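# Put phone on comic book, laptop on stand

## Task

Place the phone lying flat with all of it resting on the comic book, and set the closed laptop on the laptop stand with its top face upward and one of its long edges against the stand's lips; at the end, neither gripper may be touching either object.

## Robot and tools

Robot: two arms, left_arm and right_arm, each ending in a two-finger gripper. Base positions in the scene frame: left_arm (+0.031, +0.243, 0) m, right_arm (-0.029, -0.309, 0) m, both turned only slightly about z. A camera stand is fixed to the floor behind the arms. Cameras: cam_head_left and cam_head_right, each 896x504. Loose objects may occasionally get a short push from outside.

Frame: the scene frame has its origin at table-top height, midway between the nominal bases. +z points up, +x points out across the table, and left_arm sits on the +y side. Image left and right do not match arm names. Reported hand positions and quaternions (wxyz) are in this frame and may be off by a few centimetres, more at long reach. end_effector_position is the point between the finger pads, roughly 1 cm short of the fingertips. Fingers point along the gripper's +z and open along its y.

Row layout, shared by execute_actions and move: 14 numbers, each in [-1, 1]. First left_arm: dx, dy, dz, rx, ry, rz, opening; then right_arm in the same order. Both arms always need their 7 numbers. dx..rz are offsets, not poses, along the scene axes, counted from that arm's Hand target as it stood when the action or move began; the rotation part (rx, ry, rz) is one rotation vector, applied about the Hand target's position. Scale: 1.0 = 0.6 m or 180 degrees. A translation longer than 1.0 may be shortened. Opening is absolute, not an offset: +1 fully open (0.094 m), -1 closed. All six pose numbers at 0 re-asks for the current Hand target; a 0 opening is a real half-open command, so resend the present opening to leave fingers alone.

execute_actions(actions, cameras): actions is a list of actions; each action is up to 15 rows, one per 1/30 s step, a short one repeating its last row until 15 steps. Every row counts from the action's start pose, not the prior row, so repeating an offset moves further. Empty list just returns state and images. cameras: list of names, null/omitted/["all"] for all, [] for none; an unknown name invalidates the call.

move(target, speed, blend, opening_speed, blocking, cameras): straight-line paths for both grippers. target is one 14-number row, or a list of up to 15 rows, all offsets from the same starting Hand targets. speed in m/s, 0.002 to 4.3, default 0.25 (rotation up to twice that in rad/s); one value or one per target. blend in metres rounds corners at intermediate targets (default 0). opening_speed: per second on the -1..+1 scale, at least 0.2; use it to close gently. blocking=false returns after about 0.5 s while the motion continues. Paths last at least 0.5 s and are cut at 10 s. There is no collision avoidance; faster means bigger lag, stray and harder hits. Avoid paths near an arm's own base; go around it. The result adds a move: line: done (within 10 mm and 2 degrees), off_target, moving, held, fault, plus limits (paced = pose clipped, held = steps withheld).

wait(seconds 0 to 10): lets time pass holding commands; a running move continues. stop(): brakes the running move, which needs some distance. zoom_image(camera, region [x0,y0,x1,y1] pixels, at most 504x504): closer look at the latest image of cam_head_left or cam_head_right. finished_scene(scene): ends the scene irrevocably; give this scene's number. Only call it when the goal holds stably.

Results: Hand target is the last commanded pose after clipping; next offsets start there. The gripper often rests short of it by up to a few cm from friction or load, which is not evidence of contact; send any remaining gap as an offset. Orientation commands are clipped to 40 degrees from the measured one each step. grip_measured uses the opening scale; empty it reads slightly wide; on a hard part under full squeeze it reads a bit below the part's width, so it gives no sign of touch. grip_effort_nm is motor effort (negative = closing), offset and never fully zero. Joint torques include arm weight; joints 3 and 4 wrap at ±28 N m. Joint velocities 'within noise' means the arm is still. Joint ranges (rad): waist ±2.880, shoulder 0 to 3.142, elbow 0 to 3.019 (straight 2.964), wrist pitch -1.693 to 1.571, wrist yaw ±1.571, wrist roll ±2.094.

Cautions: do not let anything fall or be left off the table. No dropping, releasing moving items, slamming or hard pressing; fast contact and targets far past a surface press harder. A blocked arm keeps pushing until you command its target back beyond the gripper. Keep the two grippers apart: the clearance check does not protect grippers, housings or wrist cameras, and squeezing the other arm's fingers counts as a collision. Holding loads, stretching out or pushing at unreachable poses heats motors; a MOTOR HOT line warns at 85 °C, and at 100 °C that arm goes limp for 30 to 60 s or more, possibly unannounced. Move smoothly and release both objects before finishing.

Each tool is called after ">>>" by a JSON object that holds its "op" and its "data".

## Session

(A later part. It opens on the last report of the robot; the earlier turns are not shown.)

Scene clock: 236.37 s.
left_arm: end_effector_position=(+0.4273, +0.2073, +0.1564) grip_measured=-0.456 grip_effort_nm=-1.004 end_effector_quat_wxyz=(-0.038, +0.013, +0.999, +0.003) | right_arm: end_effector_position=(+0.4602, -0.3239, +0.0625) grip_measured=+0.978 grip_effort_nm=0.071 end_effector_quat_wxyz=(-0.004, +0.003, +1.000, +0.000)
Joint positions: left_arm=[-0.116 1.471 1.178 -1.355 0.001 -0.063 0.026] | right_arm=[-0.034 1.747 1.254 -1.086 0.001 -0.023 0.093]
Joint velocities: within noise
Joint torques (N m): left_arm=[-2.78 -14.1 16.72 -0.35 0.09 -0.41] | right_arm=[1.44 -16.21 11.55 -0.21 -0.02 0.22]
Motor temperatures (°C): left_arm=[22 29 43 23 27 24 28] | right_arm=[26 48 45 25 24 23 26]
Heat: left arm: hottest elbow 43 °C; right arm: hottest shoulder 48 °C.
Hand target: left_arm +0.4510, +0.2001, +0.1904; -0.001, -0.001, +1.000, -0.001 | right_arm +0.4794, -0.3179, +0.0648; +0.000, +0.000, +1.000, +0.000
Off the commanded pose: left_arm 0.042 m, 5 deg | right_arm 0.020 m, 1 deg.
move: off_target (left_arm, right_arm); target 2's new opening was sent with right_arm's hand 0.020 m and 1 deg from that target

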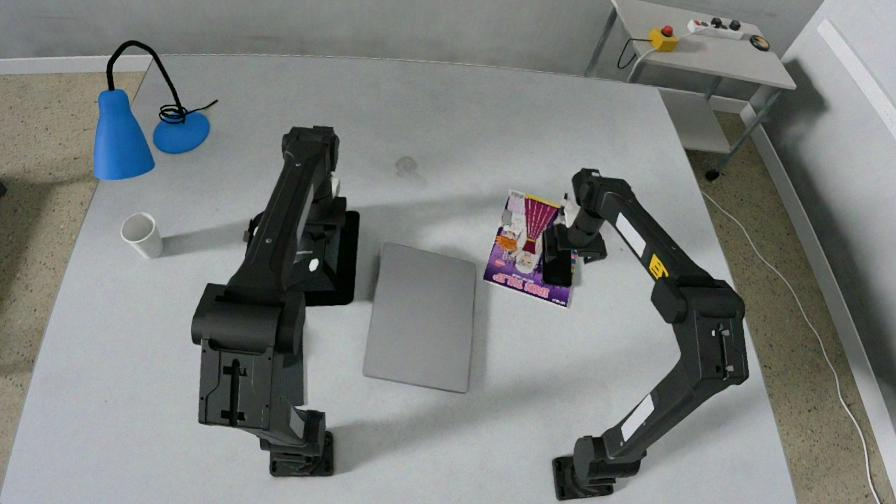

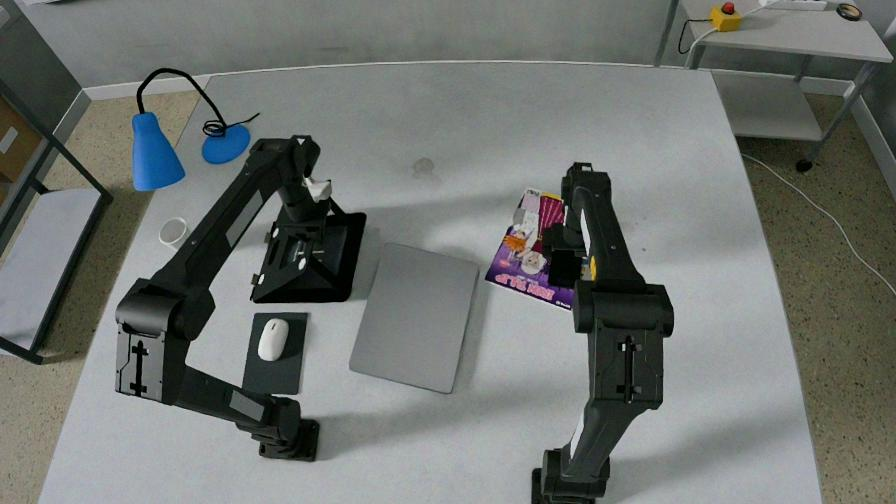

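>>> {"op": "move", "data": {"target": [0.02,0,0.02,0,0,0,-0.65,0.0,0.017,-0.078,0,0,0,0.98], "speed": 0.1}}

>>> {"op": "zoom_image", "data": {"camera": "cam_head_left", "region": [480, 180, 682, 340]}}

>>> {"op": "zoom_image", "data": {"camera": "cam_head_right", "region": [180, 160, 402, 320]}}

Scene clock: 243.63 s.
left_arm: end_effector_position=(+0.4342, +0.2080, +0.1673) grip_measured=-0.490 grip_effort_nm=-0.989 end_effector_quat_wxyz=(-0.042, -0.005, +0.999, +0.007) | right_arm: end_effector_position=(+0.4771, -0.3139, +0.0310) grip_measured=+0.979 grip_effort_nm=0.066 end_effector_quat_wxyz=(+0.007, +0.002, +1.000, +0.000)
Joint positions: left_arm=[-0.116 1.485 1.223 -1.393 -0.007 -0.099 0.024] | right_arm=[-0.013 1.813 1.254 -0.997 0.001 -0.005 0.093]
Joint velocities: within noise
Joint torques (N m): left_arm=[-1.2 -13.74 18 -0.14 0.29 -0.03] | right_arm=[1.26 -16.5 7.73 0.55 -0.01 0.2]
Motor temperatures (°C): left_arm=[22 29 45 23 27 24 28] | right_arm=[26 47 47 25 24 23 26]
Heat: left arm: hottest elbow 45 °C; right arm: hottest shoulder 47 °C.
Hand target: left_arm +0.4630, +0.2000, +0.2025; +0.000, -0.001, +1.000, -0.001 | right_arm +0.4794, -0.3078, +0.0180; +0.000, +0.000, +1.000, +0.000
Off the commanded pose: left_arm 0.046 m, 5 deg | right_arm 0.015 m, 1 deg.
move: off_target (left_arm, right_arm)

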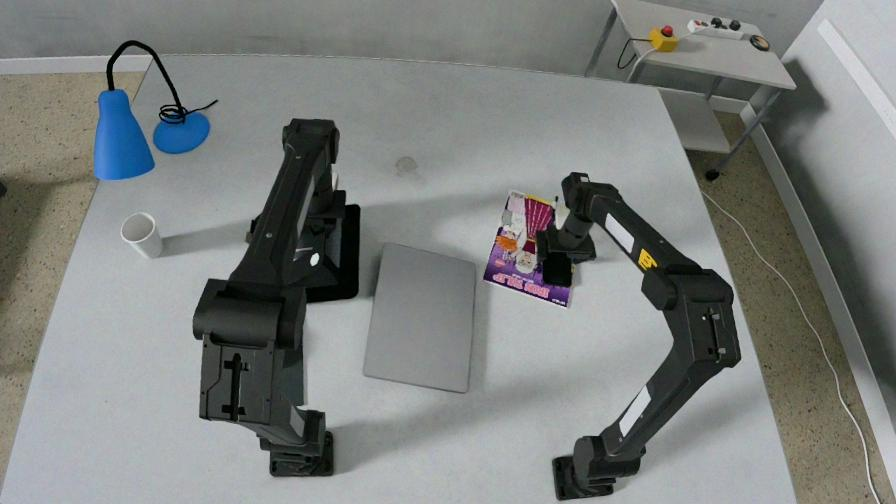

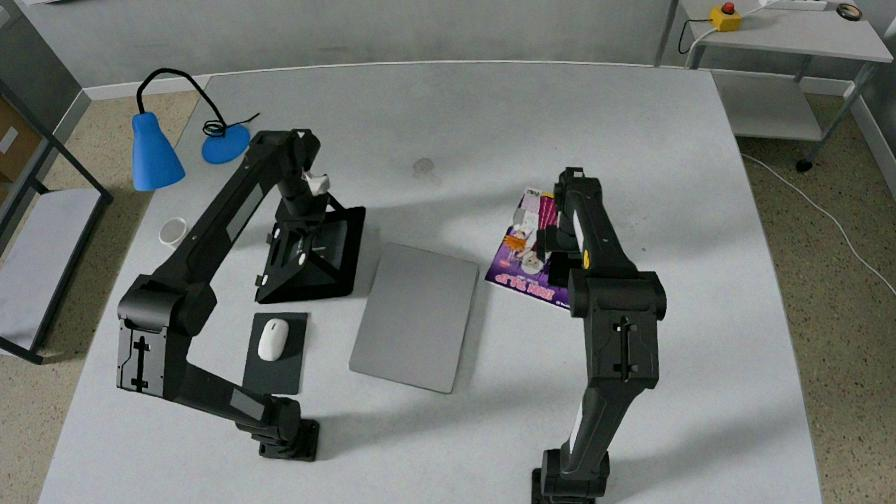

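Scaled by 2.495.

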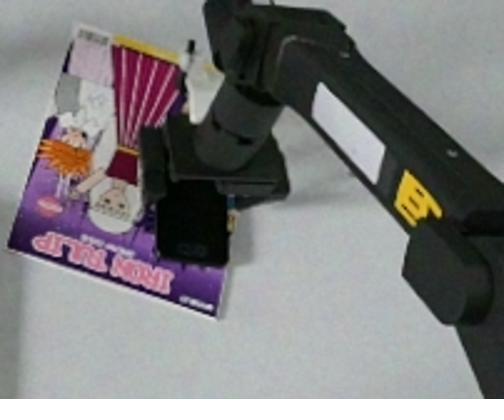

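Scaled by 2.270.

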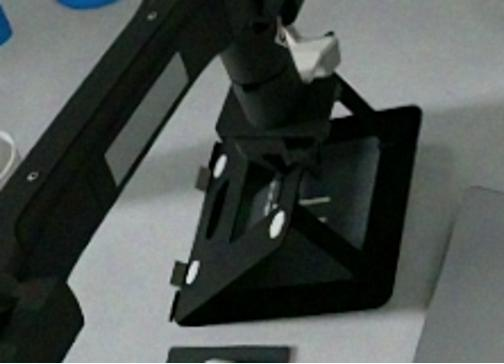

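>>> {"op": "move", "data": {"target": [[0,0,0.0,0,0,0,-0.8,0.0,-0.008,-0.032,0,0,0,0.98],[0,0,0.0,0,0,0,-0.8,0.0,-0.008,-0.032,0,0,0,0.3],[0,0,0.0,0,0,0,-0.8,0.0,-0.008,0.05,0,0,0,0.3]], "speed": [0.1,0.1,0.08], "opening_speed": 0.4}}

>>> {"op": "zoom_image", "data": {"camera": "cam_head_left", "region": [480, 180, 682, 340]}}

Scene clock: 251.90 s.
left_arm: end_effector_position=(+0.4344, +0.2080, +0.1675) grip_measured=-0.492 grip_effort_nm=-1.009 end_effector_quat_wxyz=(-0.042, -0.006, +0.999, +0.007) | right_arm: end_effector_position=(+0.4636, -0.3138, +0.0252) grip_measured=+0.519 grip_effort_nm=-1.038 end_effector_quat_wxyz=(-0.024, +0.002, +1.000, +0.000)
Joint positions: left_arm=[-0.116 1.485 1.223 -1.393 -0.007 -0.099 0.024] | right_arm=[-0.013 1.826 1.254 -1.046 0.001 -0.004 0.071]
Joint velocities: within noise
Joint torques (N m): left_arm=[-2.37 -13.98 18.22 -0.16 0.29 0] | right_arm=[0.67 -21.77 9.66 -0.36 0 0.14]
Motor temperatures (°C): left_arm=[22 29 47 23 27 24 28] | right_arm=[26 47 46 25 24 23 26]
Heat: left arm: hottest elbow 47 °C; right arm: hottest shoulder 47 °C.
Hand target: left_arm +0.4631, +0.2000, +0.2026; +0.000, -0.001, +1.000, -0.001 | right_arm +0.4793, -0.3126, +0.0481; +0.000, +0.000, +1.000, +0.000
Off the commanded pose: left_arm 0.046 m, 5 deg | right_arm 0.028 m, 3 deg.
move: off_target (left_arm, right_arm); target 2's new opening was sent with right_arm's hand 0.021 m and 2 deg from that target

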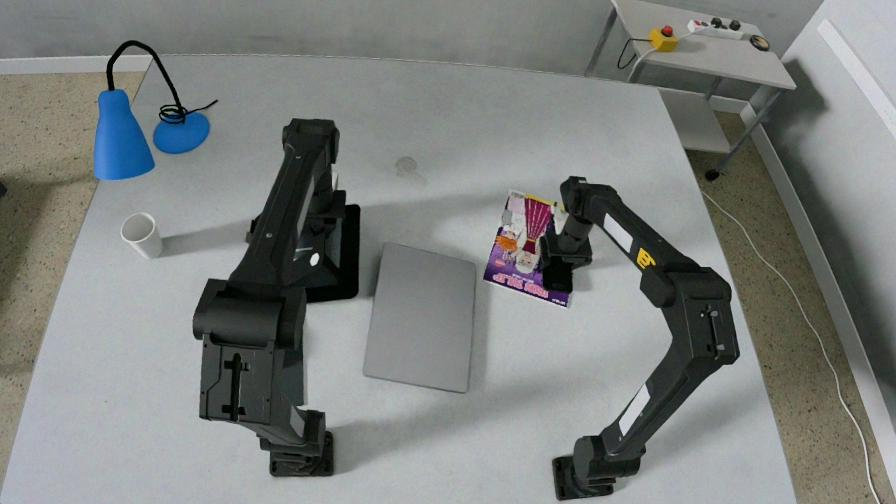

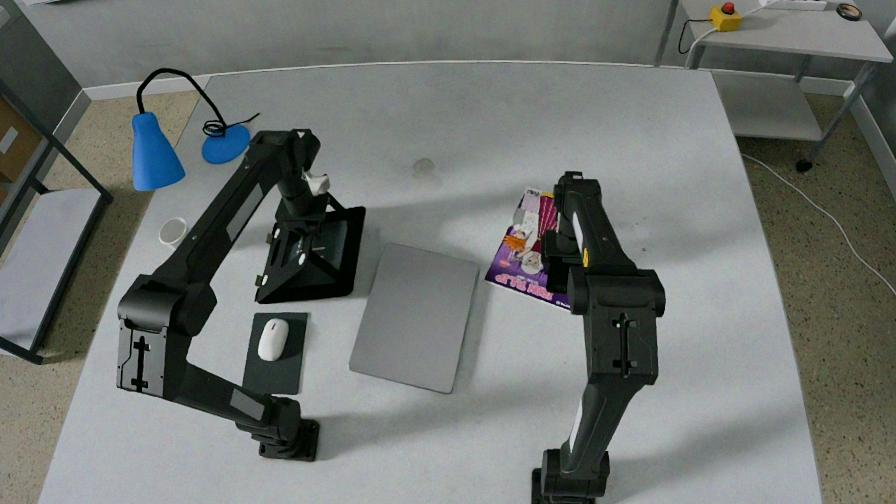

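Scaled by 2.495.

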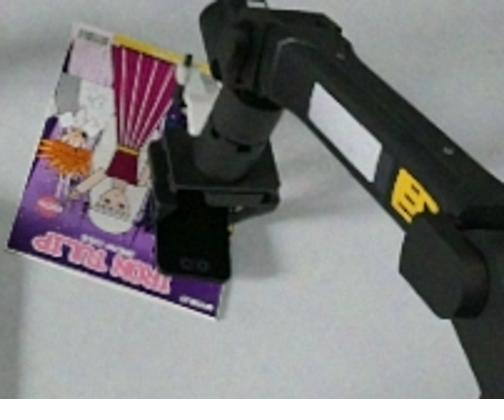

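>>> {"op": "move", "data": {"target": [[0,0,0.0,0,0,0,-0.8,0.0,0,0.05,0,0,0,0.3],[0,0,0.0,0,0,0,-0.8,0.03,0.06,0.05,0,0,0,0.3]], "speed": [0.1,0.1]}}

>>> {"op": "zoom_image", "data": {"camera": "cam_head_left", "region": [480, 180, 682, 340]}}

Scene clock: 256.47 s.
left_arm: end_effector_position=(+0.4344, +0.2080, +0.1675) grip_measured=-0.492 grip_effort_nm=-1.009 end_effector_quat_wxyz=(-0.042, -0.006, +0.999, +0.007) | right_arm: end_effector_position=(+0.4744, -0.2798, +0.0661) grip_measured=+0.519 grip_effort_nm=-1.038 end_effector_quat_wxyz=(-0.016, -0.002, +1.000, +0.000)
Joint positions: left_arm=[-0.116 1.485 1.223 -1.393 -0.007 -0.099 0.024] | right_arm=[0.054 1.79 1.325 -1.137 -0.002 0.054 0.071]
Joint velocities: within noise
Joint torques (N m): left_arm=[-1.9 -14.56 18.04 -0.2 0.33 0.01] | right_arm=[0.85 -18.2 12.34 -0.23 0.08 0.21]
Motor temperatures (°C): left_arm=[22 29 48 23 27 23 28] | right_arm=[26 47 47 25 24 23 26]
Heat: left arm: hottest elbow 48 °C; right arm: hottest shoulder 47 °C.
Hand target: left_arm +0.4631, +0.2000, +0.2026; +0.000, -0.001, +1.000, -0.001 | right_arm +0.4974, -0.2765, +0.0780; +0.000, +0.000, +1.000, +0.000
Off the commanded pose: left_arm 0.046 m, 5 deg | right_arm 0.026 m, 2 deg.
move: off_target (left_arm, right_arm)

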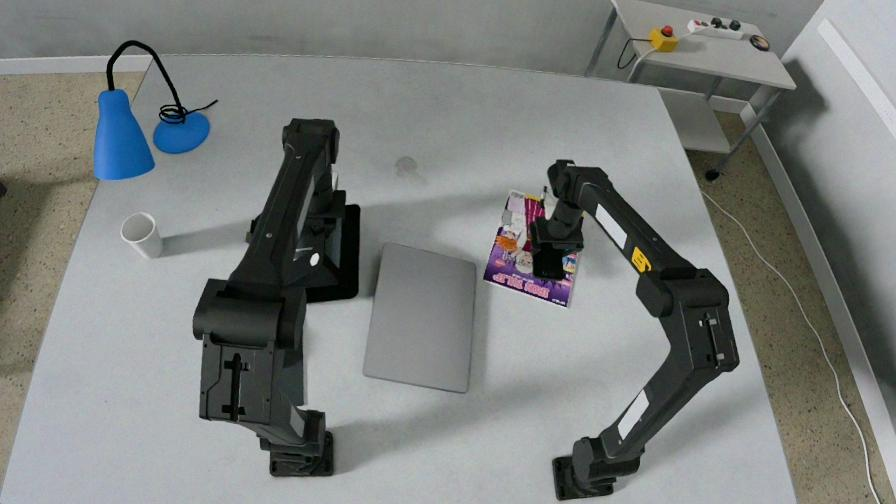

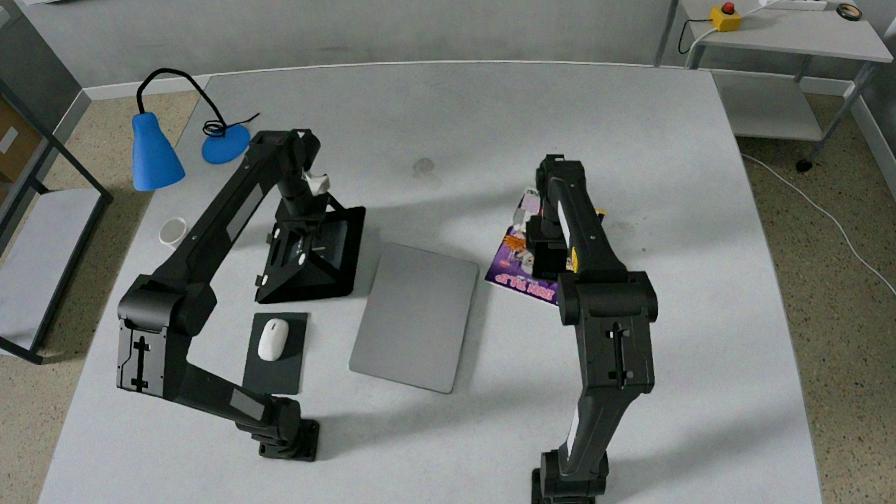

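Scaled by 2.495.

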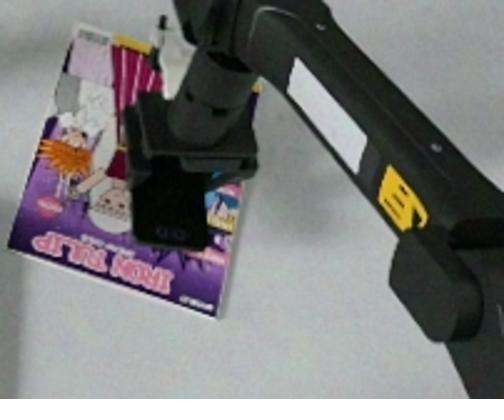

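>>> {"op": "move", "data": {"target": [[0,0,0.0,0,0,0,-0.8,0.025,0.0,-0.07,0,0,0,0.3],[0,0,0.0,0,0,0,-0.8,0.025,0.0,-0.12,0,0,0,0.3]], "speed": [0.1,0.05]}}

>>> {"op": "zoom_image", "data": {"camera": "cam_head_left", "region": [480, 180, 682, 340]}}

Scene clock: 261.23 s.
left_arm: end_effector_position=(+0.4344, +0.2080, +0.1675) grip_measured=-0.492 grip_effort_nm=-1.009 end_effector_quat_wxyz=(-0.042, -0.006, +0.999, +0.007) | right_arm: end_effector_position=(+0.4957, -0.2788, +0.0182) grip_measured=+0.519 grip_effort_nm=-1.038 end_effector_quat_wxyz=(-0.004, -0.002, +1.000, +0.000)
Joint positions: left_arm=[-0.116 1.485 1.223 -1.393 -0.007 -0.099 0.024] | right_arm=[0.054 1.886 1.325 -1.017 -0.001 0.055 0.071]
Joint velocities: within noise
Joint torques (N m): left_arm=[-1.96 -14.86 17.85 -0.34 0.33 0.01] | right_arm=[0.79 -17.08 10.06 0.61 0.03 0.21]
Motor temperatures (°C): left_arm=[22 29 49 23 27 23 28] | right_arm=[26 47 47 25 24 23 26]
Heat: left arm: hottest elbow 49 °C; right arm: hottest shoulder 47 °C.
Hand target: left_arm +0.4631, +0.2000, +0.2026; +0.000, -0.001, +1.000, -0.001 | right_arm +0.5124, -0.2765, +0.0061; +0.000, +0.000, +1.000, +0.000
Off the commanded pose: left_arm 0.046 m, 5 deg | right_arm 0.021 m, 1 deg.
move: off_target (left_arm, right_arm)

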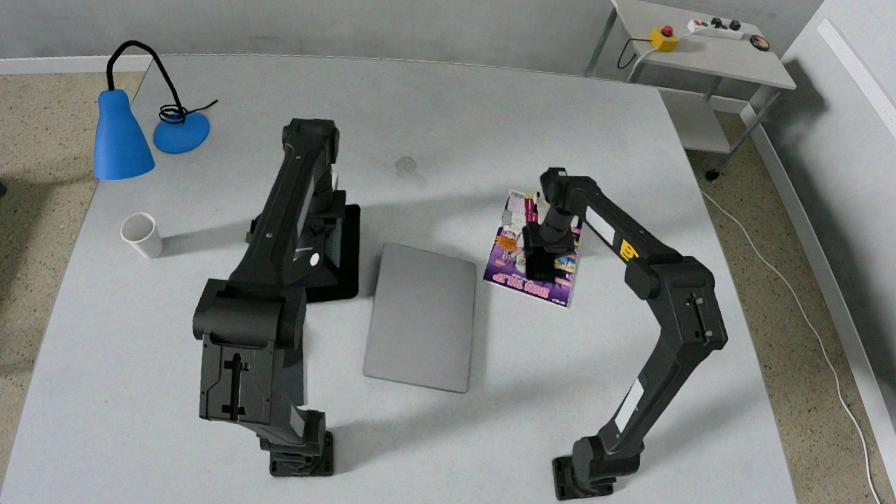

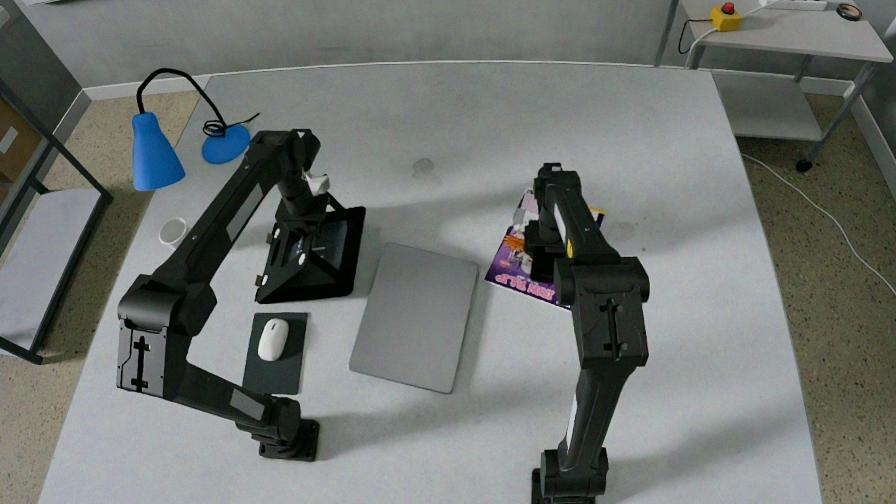

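Scaled by 2.495.

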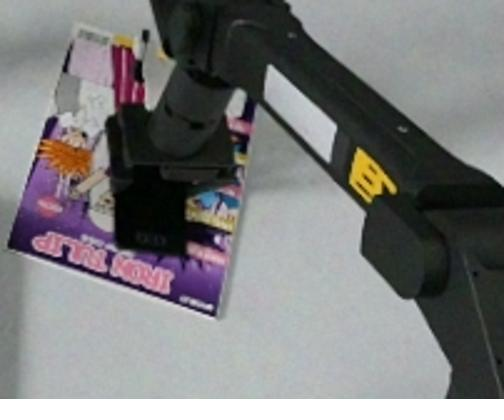

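>>> {"op": "move", "data": {"target": [[0,0,-0.06,0,0,0,-0.8,0.0,0.0,-0.014,0,0,0,0.3],[0,0,-0.08,0,0,0,-0.8,0.0,0.0,-0.014,0,0,0,0.95],[0,0,-0.125,0,0,0,-0.8,0.0,0.0,0.2,0,0,0,0.95]], "speed": [0.08,0.08,0.1]}}

>>> {"op": "zoom_image", "data": {"camera": "cam_head_left", "region": [480, 180, 682, 340]}}

>>> {"op": "zoom_image", "data": {"camera": "cam_head_right", "region": [180, 160, 402, 320]}}

Scene clock: 276.13 s.
left_arm: end_effector_position=(+0.4514, +0.2022, +0.1496) grip_measured=-0.465 grip_effort_nm=-1.013 end_effector_quat_wxyz=(-0.007, -0.028, +1.000, +0.010) | right_arm: end_effector_position=(+0.4938, -0.2798, +0.1027) grip_measured=+0.949 grip_effort_nm=0.066 end_effector_quat_wxyz=(-0.025, -0.001, +1.000, -0.002)
Joint positions: left_arm=[-0.131 1.5 1.192 -1.28 -0.018 -0.159 0.025] | right_arm=[0.052 1.81 1.458 -1.269 0.001 0.055 0.092]
Joint velocities: within noise
Joint torques (N m): left_arm=[-1.67 -11.16 7.8 2.67 0.63 0.56] | right_arm=[0.85 -21.13 11.99 -0.29 -0.02 0.21]
Motor temperatures (°C): left_arm=[22 29 50 23 27 24 29] | right_arm=[26 48 47 25 24 23 27]
Heat: left arm: hottest elbow 50 °C; right arm: hottest shoulder 48 °C.
Hand target: left_arm +0.4630, +0.2000, +0.1276; +0.000, -0.001, +1.000, -0.001 | right_arm +0.5124, -0.2766, +0.1261; +0.000, +0.000, +1.000, +0.000
Off the commanded pose: left_arm 0.025 m, 3 deg | right_arm 0.030 m, 3 deg.
move: off_target (left_arm, right_arm); target 2's new opening was sent with right_arm's hand 0.024 m and 0 deg from that target

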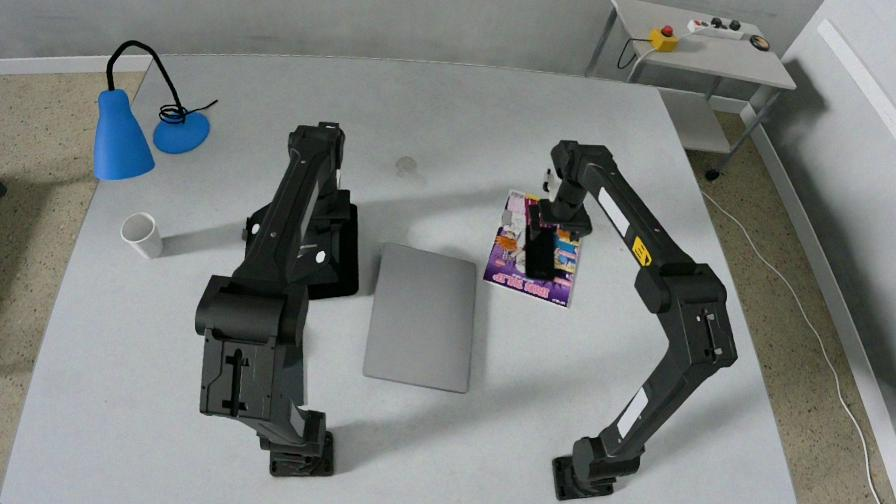

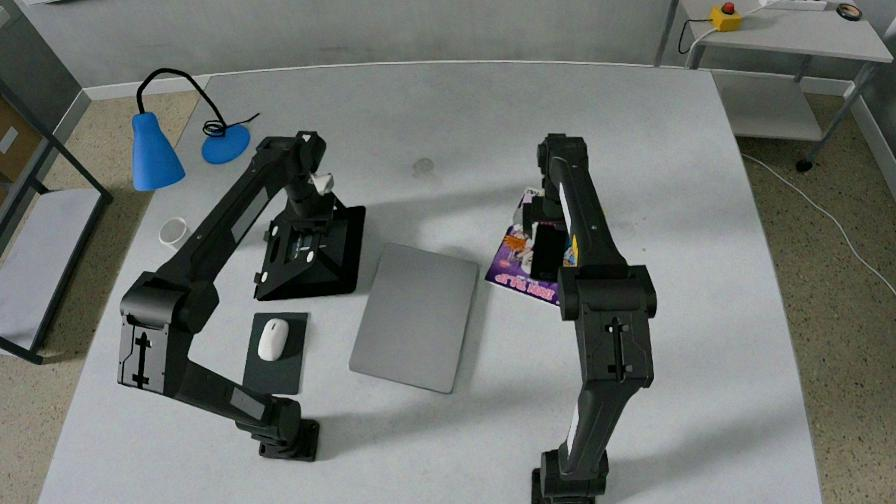

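Scaled by 2.495.

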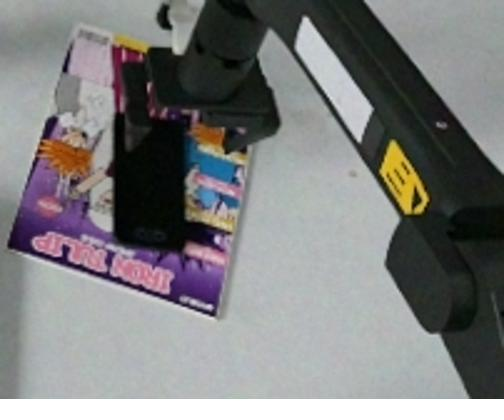

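Scaled by 2.270.

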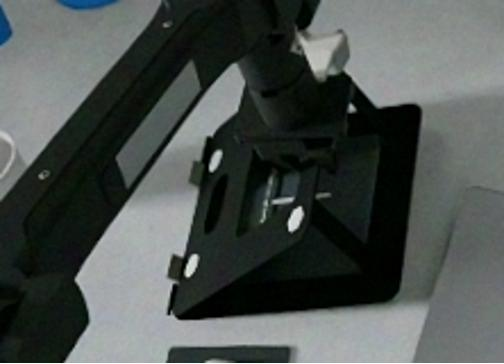

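>>> {"op": "move", "data": {"target": [0,0,-0.05,0,0,0,-0.8,0.0,-0.1,0.1,0,0,0,0.9], "speed": 0.1}}

>>> {"op": "zoom_image", "data": {"camera": "cam_head_right", "region": [220, 160, 402, 320]}}

>>> {"op": "zoom_image", "data": {"camera": "cam_head_left", "region": [220, 160, 402, 320]}}

Scene clock: 281.67 s.
left_arm: end_effector_position=(+0.4582, +0.2020, +0.1262) grip_measured=-0.423 grip_effort_nm=-1.009 end_effector_quat_wxyz=(+0.009, -0.026, +1.000, +0.013) | right_arm: end_effector_position=(+0.4956, -0.3308, +0.1594) grip_measured=+0.901 grip_effort_nm=-0.081 end_effector_quat_wxyz=(-0.029, -0.001, +1.000, +0.001)
Joint positions: left_arm=[-0.134 1.519 1.149 -1.187 -0.028 -0.156 0.027] | right_arm=[-0.045 1.776 1.564 -1.416 0.001 -0.041 0.089]
Joint velocities: within noise
Joint torques (N m): left_arm=[-1.03 -10.4 7.31 2.17 1.02 0.52] | right_arm=[-0.21 -21.42 12.68 -0.14 0 0.06]
Motor temperatures (°C): left_arm=[22 29 48 24 27 24 29] | right_arm=[26 48 48 25 24 23 26]
Heat: left arm: hottest elbow 48 °C; right arm: hottest shoulder 48 °C.
Hand target: left_arm +0.4630, +0.2001, +0.0975; +0.000, -0.001, +1.000, -0.001 | right_arm +0.5123, -0.3365, +0.1861; +0.000, +0.000, +1.000, +0.000
Off the commanded pose: left_arm 0.029 m, 3 deg | right_arm 0.032 m, 3 deg.
move: off_target (left_arm, right_arm)

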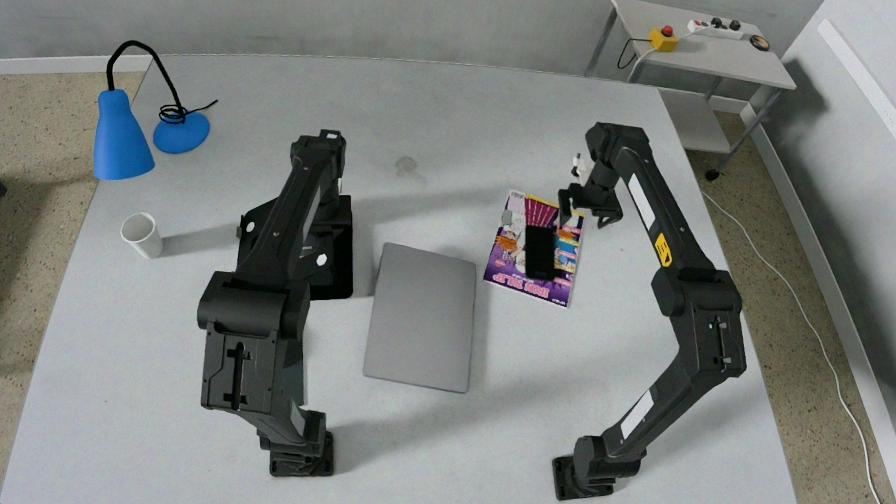

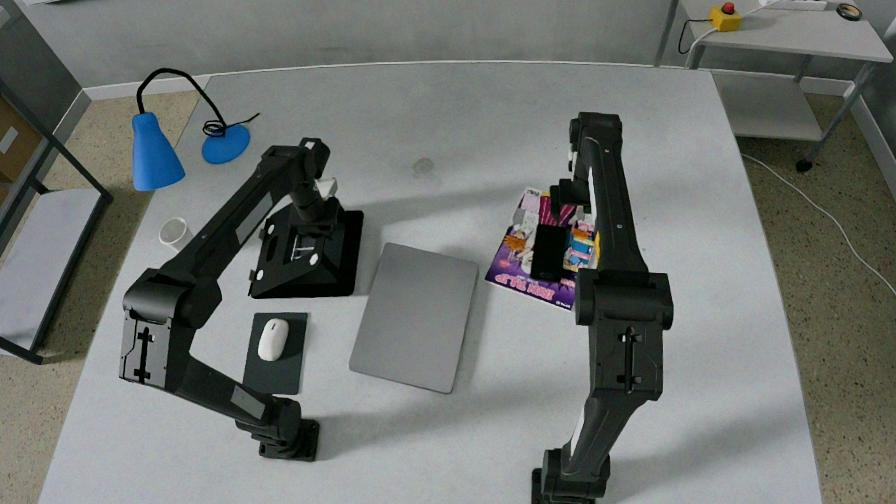

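Scaled by 2.769.

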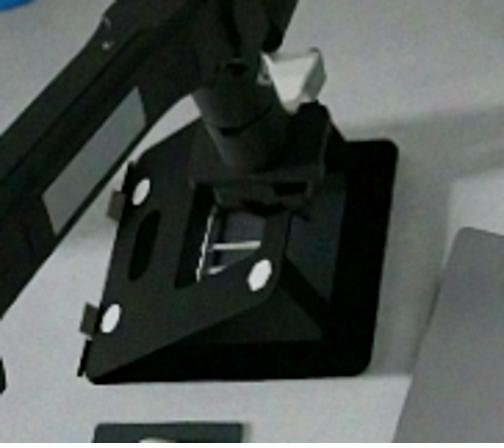

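Scaled by 2.769.

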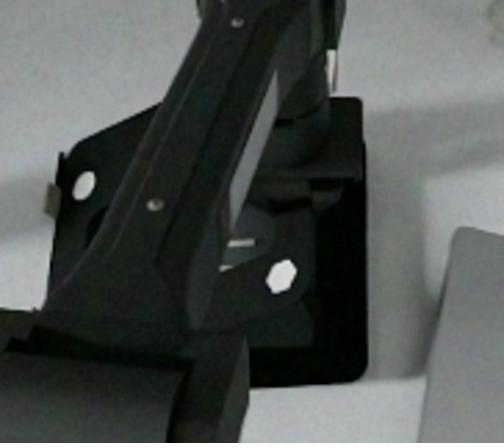

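>>> {"op": "move", "data": {"target": [[0,0,0.12,0,0,0,-0.9,0.0,-0.2,0.1,0,0,0,0.5],[0,0.17,0.14,0,0,-0.024,-0.9,-0.05,-0.25,0.1,0.2,0,0,0.1],[0,0.17,0.0,0,0,-0.024,-0.9,-0.1,-0.25,0.0,0.39,0,0,0.1]], "speed": [0.12,0.2,0.15]}}

>>> {"op": "zoom_image", "data": {"camera": "cam_head_right", "region": [180, 160, 402, 320]}}

>>> {"op": "zoom_image", "data": {"camera": "cam_head_left", "region": [180, 160, 402, 320]}}

Scene clock: 299.57 s.
left_arm: end_effector_position=(+0.4618, +0.2978, +0.1274) grip_measured=-0.427 grip_effort_nm=-1.013 end_effector_quat_wxyz=(+0.012, +0.035, +0.999, +0.018) | right_arm: end_effector_position=(+0.4565, -0.4821, +0.2044) grip_measured=+0.101 grip_effort_nm=-0.085 end_effector_quat_wxyz=(+0.140, +0.072, +0.867, +0.473)
Joint positions: left_arm=[0.087 1.521 1.155 -1.176 -0.032 0.185 0.027] | right_arm=[-0.63 1.862 1.566 -1.672 -0.979 -0.673 0.052]
Joint velocities: within noise
Joint torques (N m): left_arm=[0.26 -10.23 7.19 1.96 1.21 0.22] | right_arm=[-0.26 -17.96 6.71 -0.77 -0.56 0]
Motor temperatures (°C): left_arm=[22 29 45 24 28 24 29] | right_arm=[26 48 50 25 24 23 26]
Heat: left arm: hottest elbow 45 °C; right arm: hottest elbow 50 °C.
Hand target: left_arm +0.4630, +0.3021, +0.0976; +0.000, +0.037, +0.999, -0.001 | right_arm +0.4524, -0.4865, +0.1860; +0.000, +0.000, +0.818, +0.575
Off the commanded pose: left_arm 0.030 m, 3 deg | right_arm 0.019 m, 22 deg.
joint sent to its limit (right arm) — joint 4 (wrist pitch), lower limit. The joint targets are off in orientation, not in position.
move: off_target (left_arm, right_arm); target 2's new opening was sent with right_arm's hand 0.017 m and 11 deg from that target

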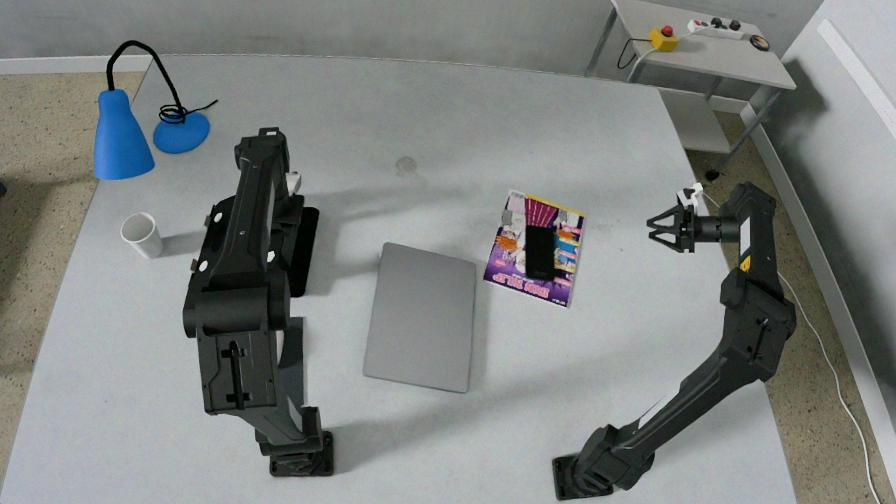

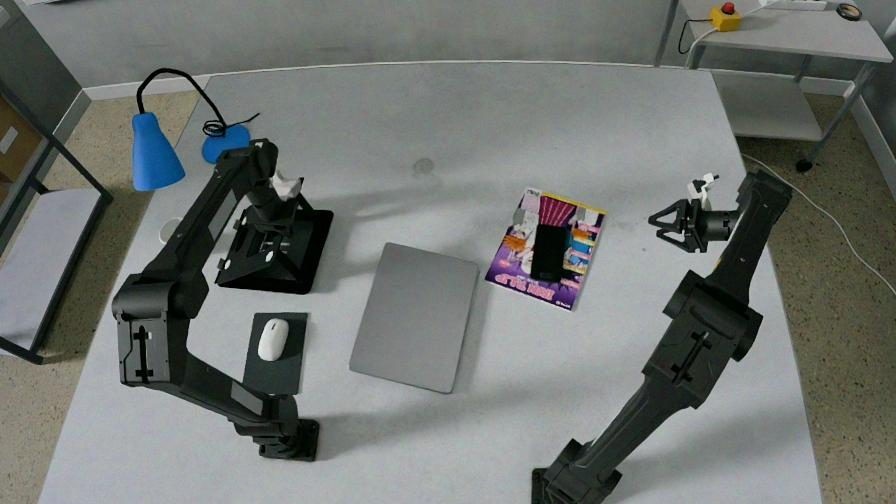

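Scaled by 2.270.

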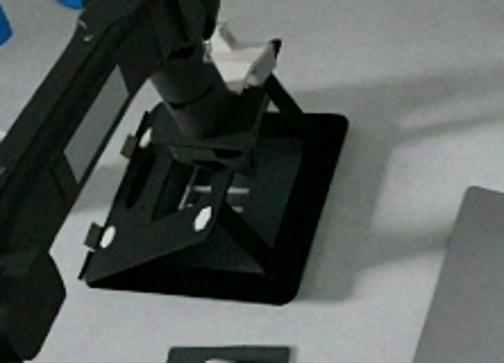

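Scaled by 2.270.

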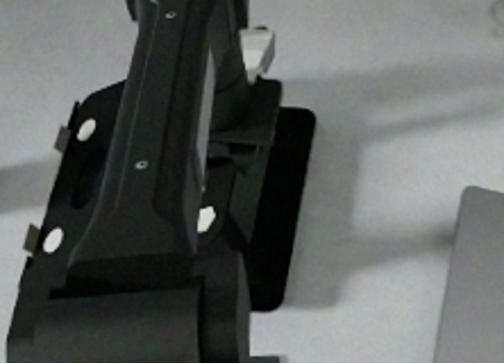

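>>> {"op": "move", "data": {"target": [[0,0,0,0,0,0,0.2,0,0,0,0,0,0,0.1],[0,0,0.23,0,0,0,0.2,-0.05,0.1,0.02,0,0,0,0.1],[-0.205,-0.2,0.15,0,0,-0.01,-1,-0.195,0.44,-0.05,0,0,0,0.1],[-0.205,-0.26,-0.03,0,0,-0.01,-1,-0.195,0.49,-0.18,0.01,0,0,0.1]], "speed": [0.2,0.2,0.25,0.2]}}

>>> {"op": "zoom_image", "data": {"camera": "cam_head_left", "region": [300, 220, 552, 420]}}

>>> {"op": "zoom_image", "data": {"camera": "cam_head_right", "region": [300, 220, 552, 420]}}

Scene clock: 315.87 s.
left_arm: end_effector_position=(+0.3407, +0.1500, +0.0832) grip_measured=-0.981 grip_effort_nm=-1.009 end_effector_quat_wxyz=(-0.001, +0.051, +0.999, -0.002) | right_arm: end_effector_position=(+0.3413, -0.1981, +0.0869) grip_measured=+0.101 grip_effort_nm=-0.081 end_effector_quat_wxyz=(+0.014, -0.004, +0.810, +0.586)
Joint positions: left_arm=[-0.316 1.306 0.807 -1.073 0.004 -0.186 0.001] | right_arm=[-0.15 1.715 0.871 -1.092 -1.23 -0.415 0.052]
Joint velocities: within noise
Joint torques (N m): left_arm=[-2.78 -8.94 8.5 0.76 -0.14 -0.1] | right_arm=[1.44 -13.68 4.4 0.08 -0.61 0.21]
Motor temperatures (°C): left_arm=[22 28 44 24 28 24 29] | right_arm=[26 49 48 25 24 23 26]
Heat: left arm: hottest elbow 44 °C; right arm: hottest shoulder 49 °C.
Hand target: left_arm +0.3400, +0.1461, +0.0795; +0.000, +0.052, +0.999, -0.001 | right_arm +0.3354, -0.1925, +0.0780; +0.001, +0.000, +0.809, +0.588
Off the commanded pose: left_arm 0.005 m, 0 deg | right_arm 0.012 m, 2 deg.
move: off_target (right_arm)

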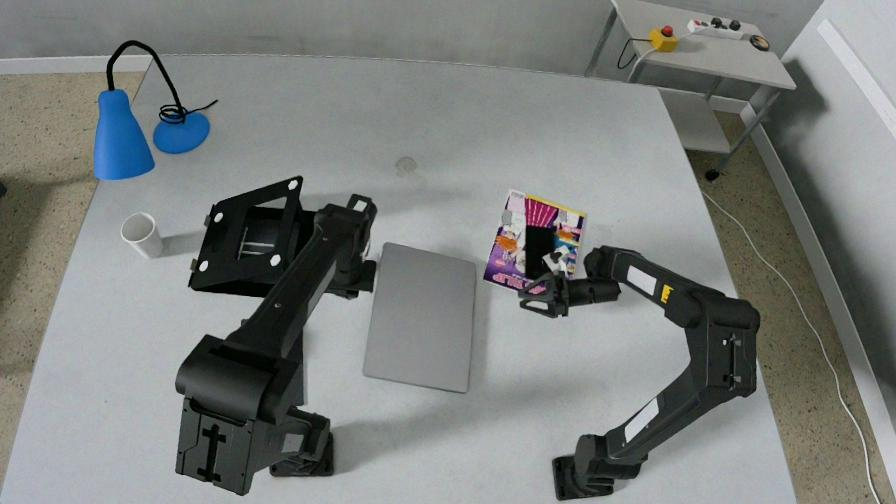

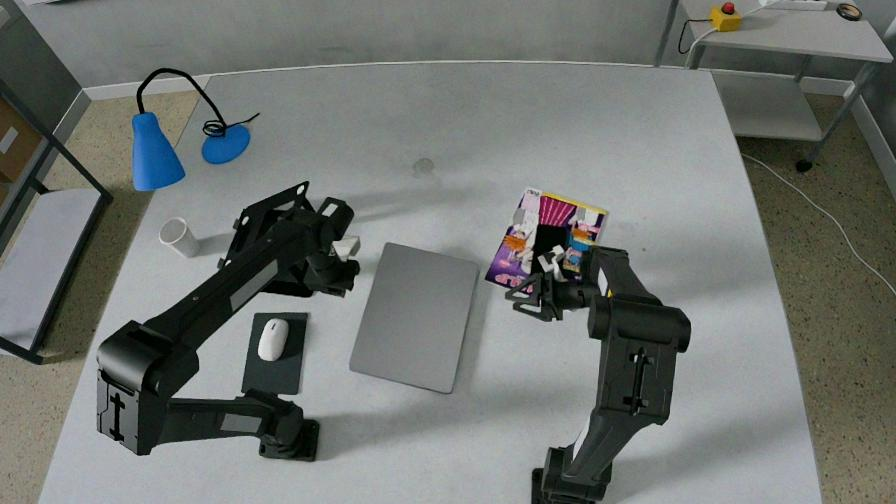

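Scaled by 2.000.

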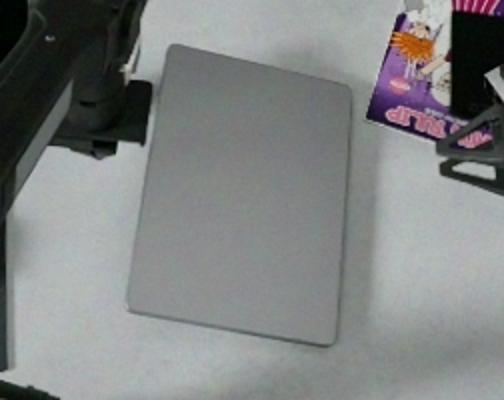

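Scaled by 2.000.

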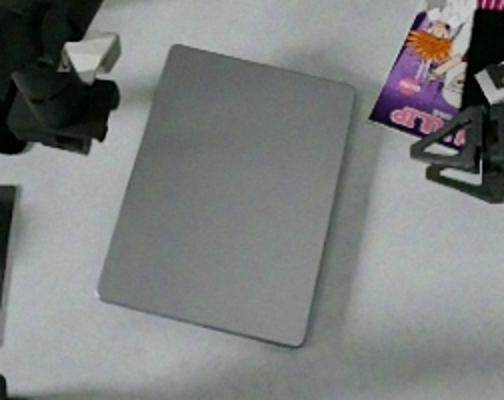

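>>> {"op": "move", "data": {"target": [0,-0.01,-0.095,0,0,0,-1,0,0.015,-0.07,0.0,0,0,0.1], "speed": 0.12}}

>>> {"op": "zoom_image", "data": {"camera": "cam_head_left", "region": [300, 220, 552, 420]}}

>>> {"op": "zoom_image", "data": {"camera": "cam_head_right", "region": [300, 220, 552, 420]}}

Scene clock: 320.80 s.
left_arm: end_effector_position=(+0.3422, +0.1439, +0.0269) grip_measured=-0.981 grip_effort_nm=-1.004 end_effector_quat_wxyz=(+0.000, +0.050, +0.999, -0.002) | right_arm: end_effector_position=(+0.3425, -0.1892, +0.0462) grip_measured=+0.101 grip_effort_nm=-0.081 end_effector_quat_wxyz=(+0.016, -0.006, +0.810, +0.586)
Joint positions: left_arm=[-0.332 1.413 0.733 -0.888 0.004 -0.203 0.001] | right_arm=[-0.126 1.798 0.837 -0.905 -1.238 -0.346 0.052]
Joint velocities: within noise
Joint torques (N m): left_arm=[-2.73 -10.05 7.47 0.58 -0.15 -0.11] | right_arm=[1.38 -13.51 3.73 0.16 -0.63 0.18]
Motor temperatures (°C): left_arm=[22 28 43 24 28 24 29] | right_arm=[26 48 47 25 24 23 26]
Heat: left arm: hottest elbow 43 °C; right arm: hottest shoulder 48 °C.
Hand target: left_arm +0.3400, +0.1400, +0.0226; +0.000, +0.052, +0.999, -0.001 | right_arm +0.3355, -0.1836, +0.0361; +0.001, +0.000, +0.809, +0.588
Off the commanded pose: left_arm 0.006 m, 0 deg | right_arm 0.014 m, 2 deg.
move: off_target (right_arm)

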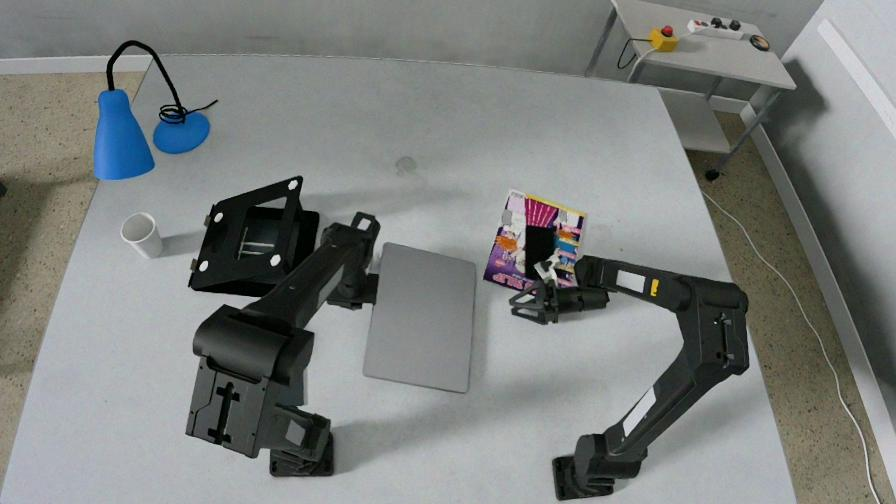

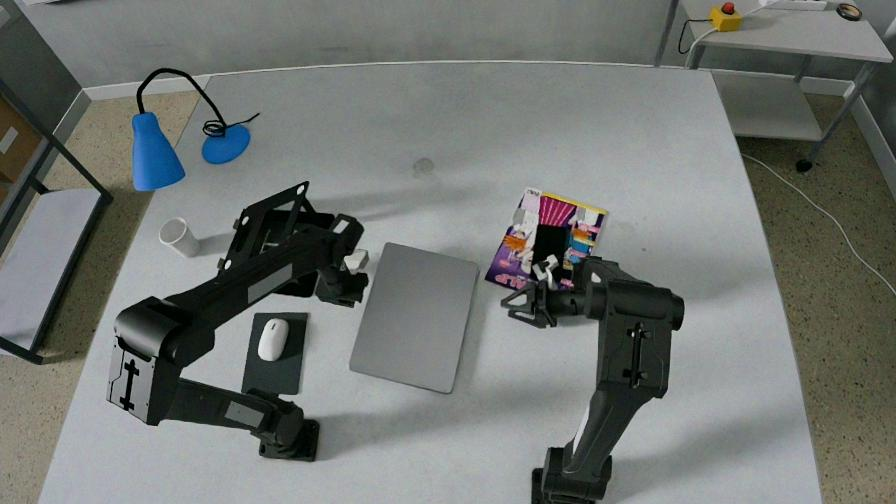

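Scaled by 2.000.

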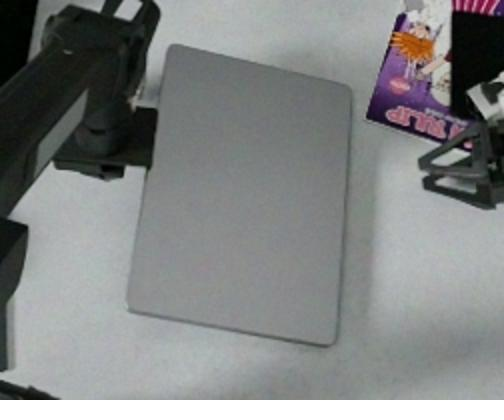

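Scaled by 2.000.

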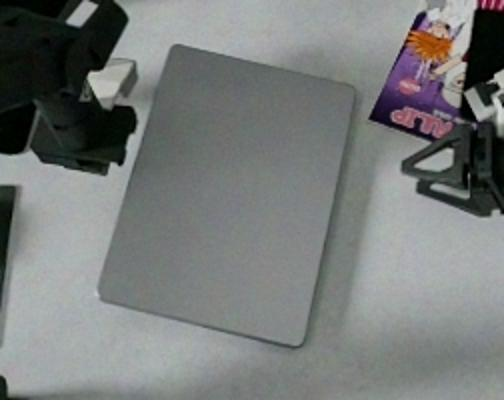

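>>> {"op": "move", "data": {"target": [[0,-0.045,0,0,0,0,-1,0,0.03,-0.022,0.0,0,0,0.1],[0,-0.055,0.0,0,0,0,-1,0,0.12,-0.022,0.0,0,0,0.1]], "speed": 0.08}}

>>> {"op": "zoom_image", "data": {"camera": "cam_head_left", "region": [300, 220, 552, 420]}}

>>> {"op": "zoom_image", "data": {"camera": "cam_head_right", "region": [300, 220, 552, 420]}}

Scene clock: 327.63 s.
left_arm: end_effector_position=(+0.3293, +0.1165, +0.0191) grip_measured=-0.981 grip_effort_nm=-0.999 end_effector_quat_wxyz=(-0.012, +0.050, +0.999, +0.002) | right_arm: end_effector_position=(+0.3468, -0.1169, +0.0335) grip_measured=+0.101 grip_effort_nm=-0.042 end_effector_quat_wxyz=(+0.014, -0.004, +0.803, +0.596)
Joint positions: left_arm=[-0.425 1.439 0.733 -0.888 0.004 -0.296 0.001] | right_arm=[0.065 1.774 0.718 -0.229 -1.264 0.27 0.052]
Joint velocities: within noise
Joint torques (N m): left_arm=[-3.19 -9.7 10.02 0.62 -0.09 -0.14] | right_arm=[1.9 -14.39 3.18 0.94 0.06 0.17]
Motor temperatures (°C): left_arm=[22 28 42 23 27 24 29] | right_arm=[26 48 46 25 24 23 26]
Heat: left arm: hottest elbow 42 °C; right arm: hottest shoulder 48 °C.
Hand target: left_arm +0.3400, +0.1070, +0.0225; +0.000, +0.052, +0.999, -0.001 | right_arm +0.3354, -0.1115, +0.0228; +0.001, +0.000, +0.809, +0.588
Off the commanded pose: left_arm 0.015 m, 1 deg | right_arm 0.016 m, 2 deg.
move: off_target (left_arm, right_arm)

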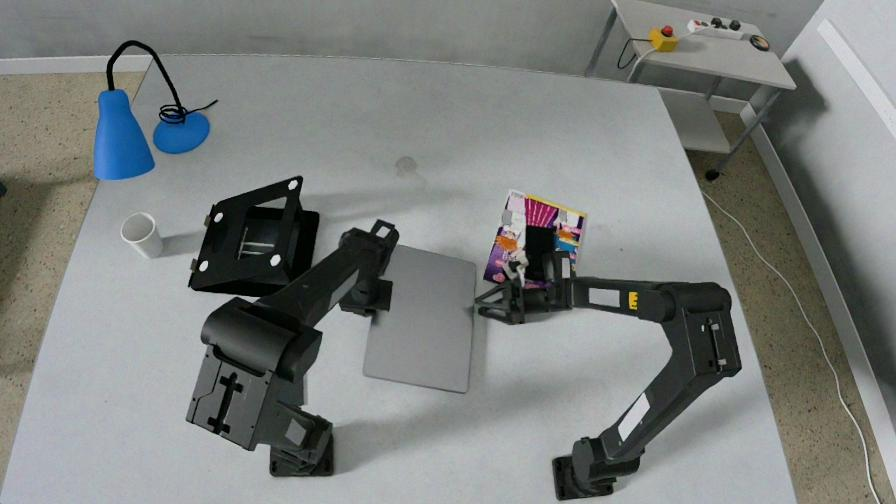

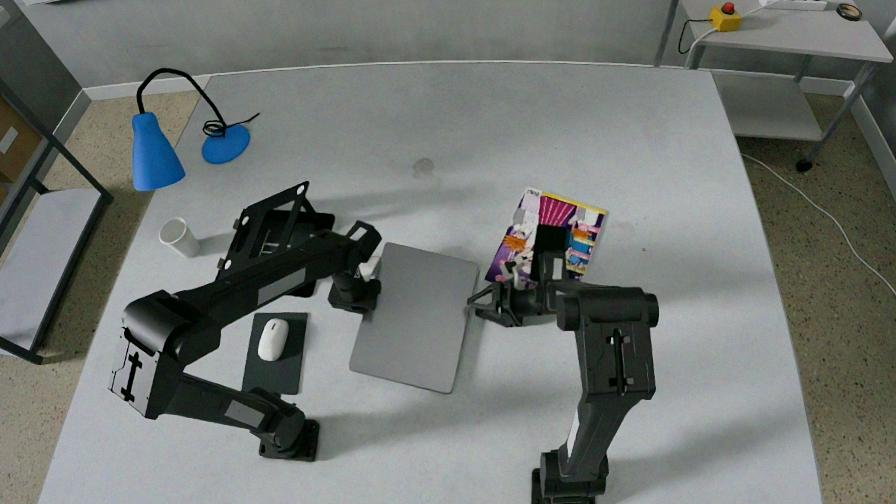

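Scaled by 2.000.

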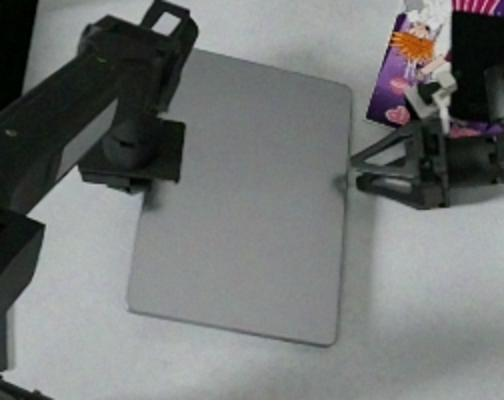

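Scaled by 2.000.

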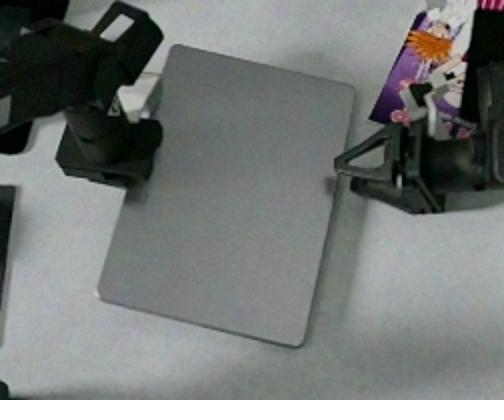

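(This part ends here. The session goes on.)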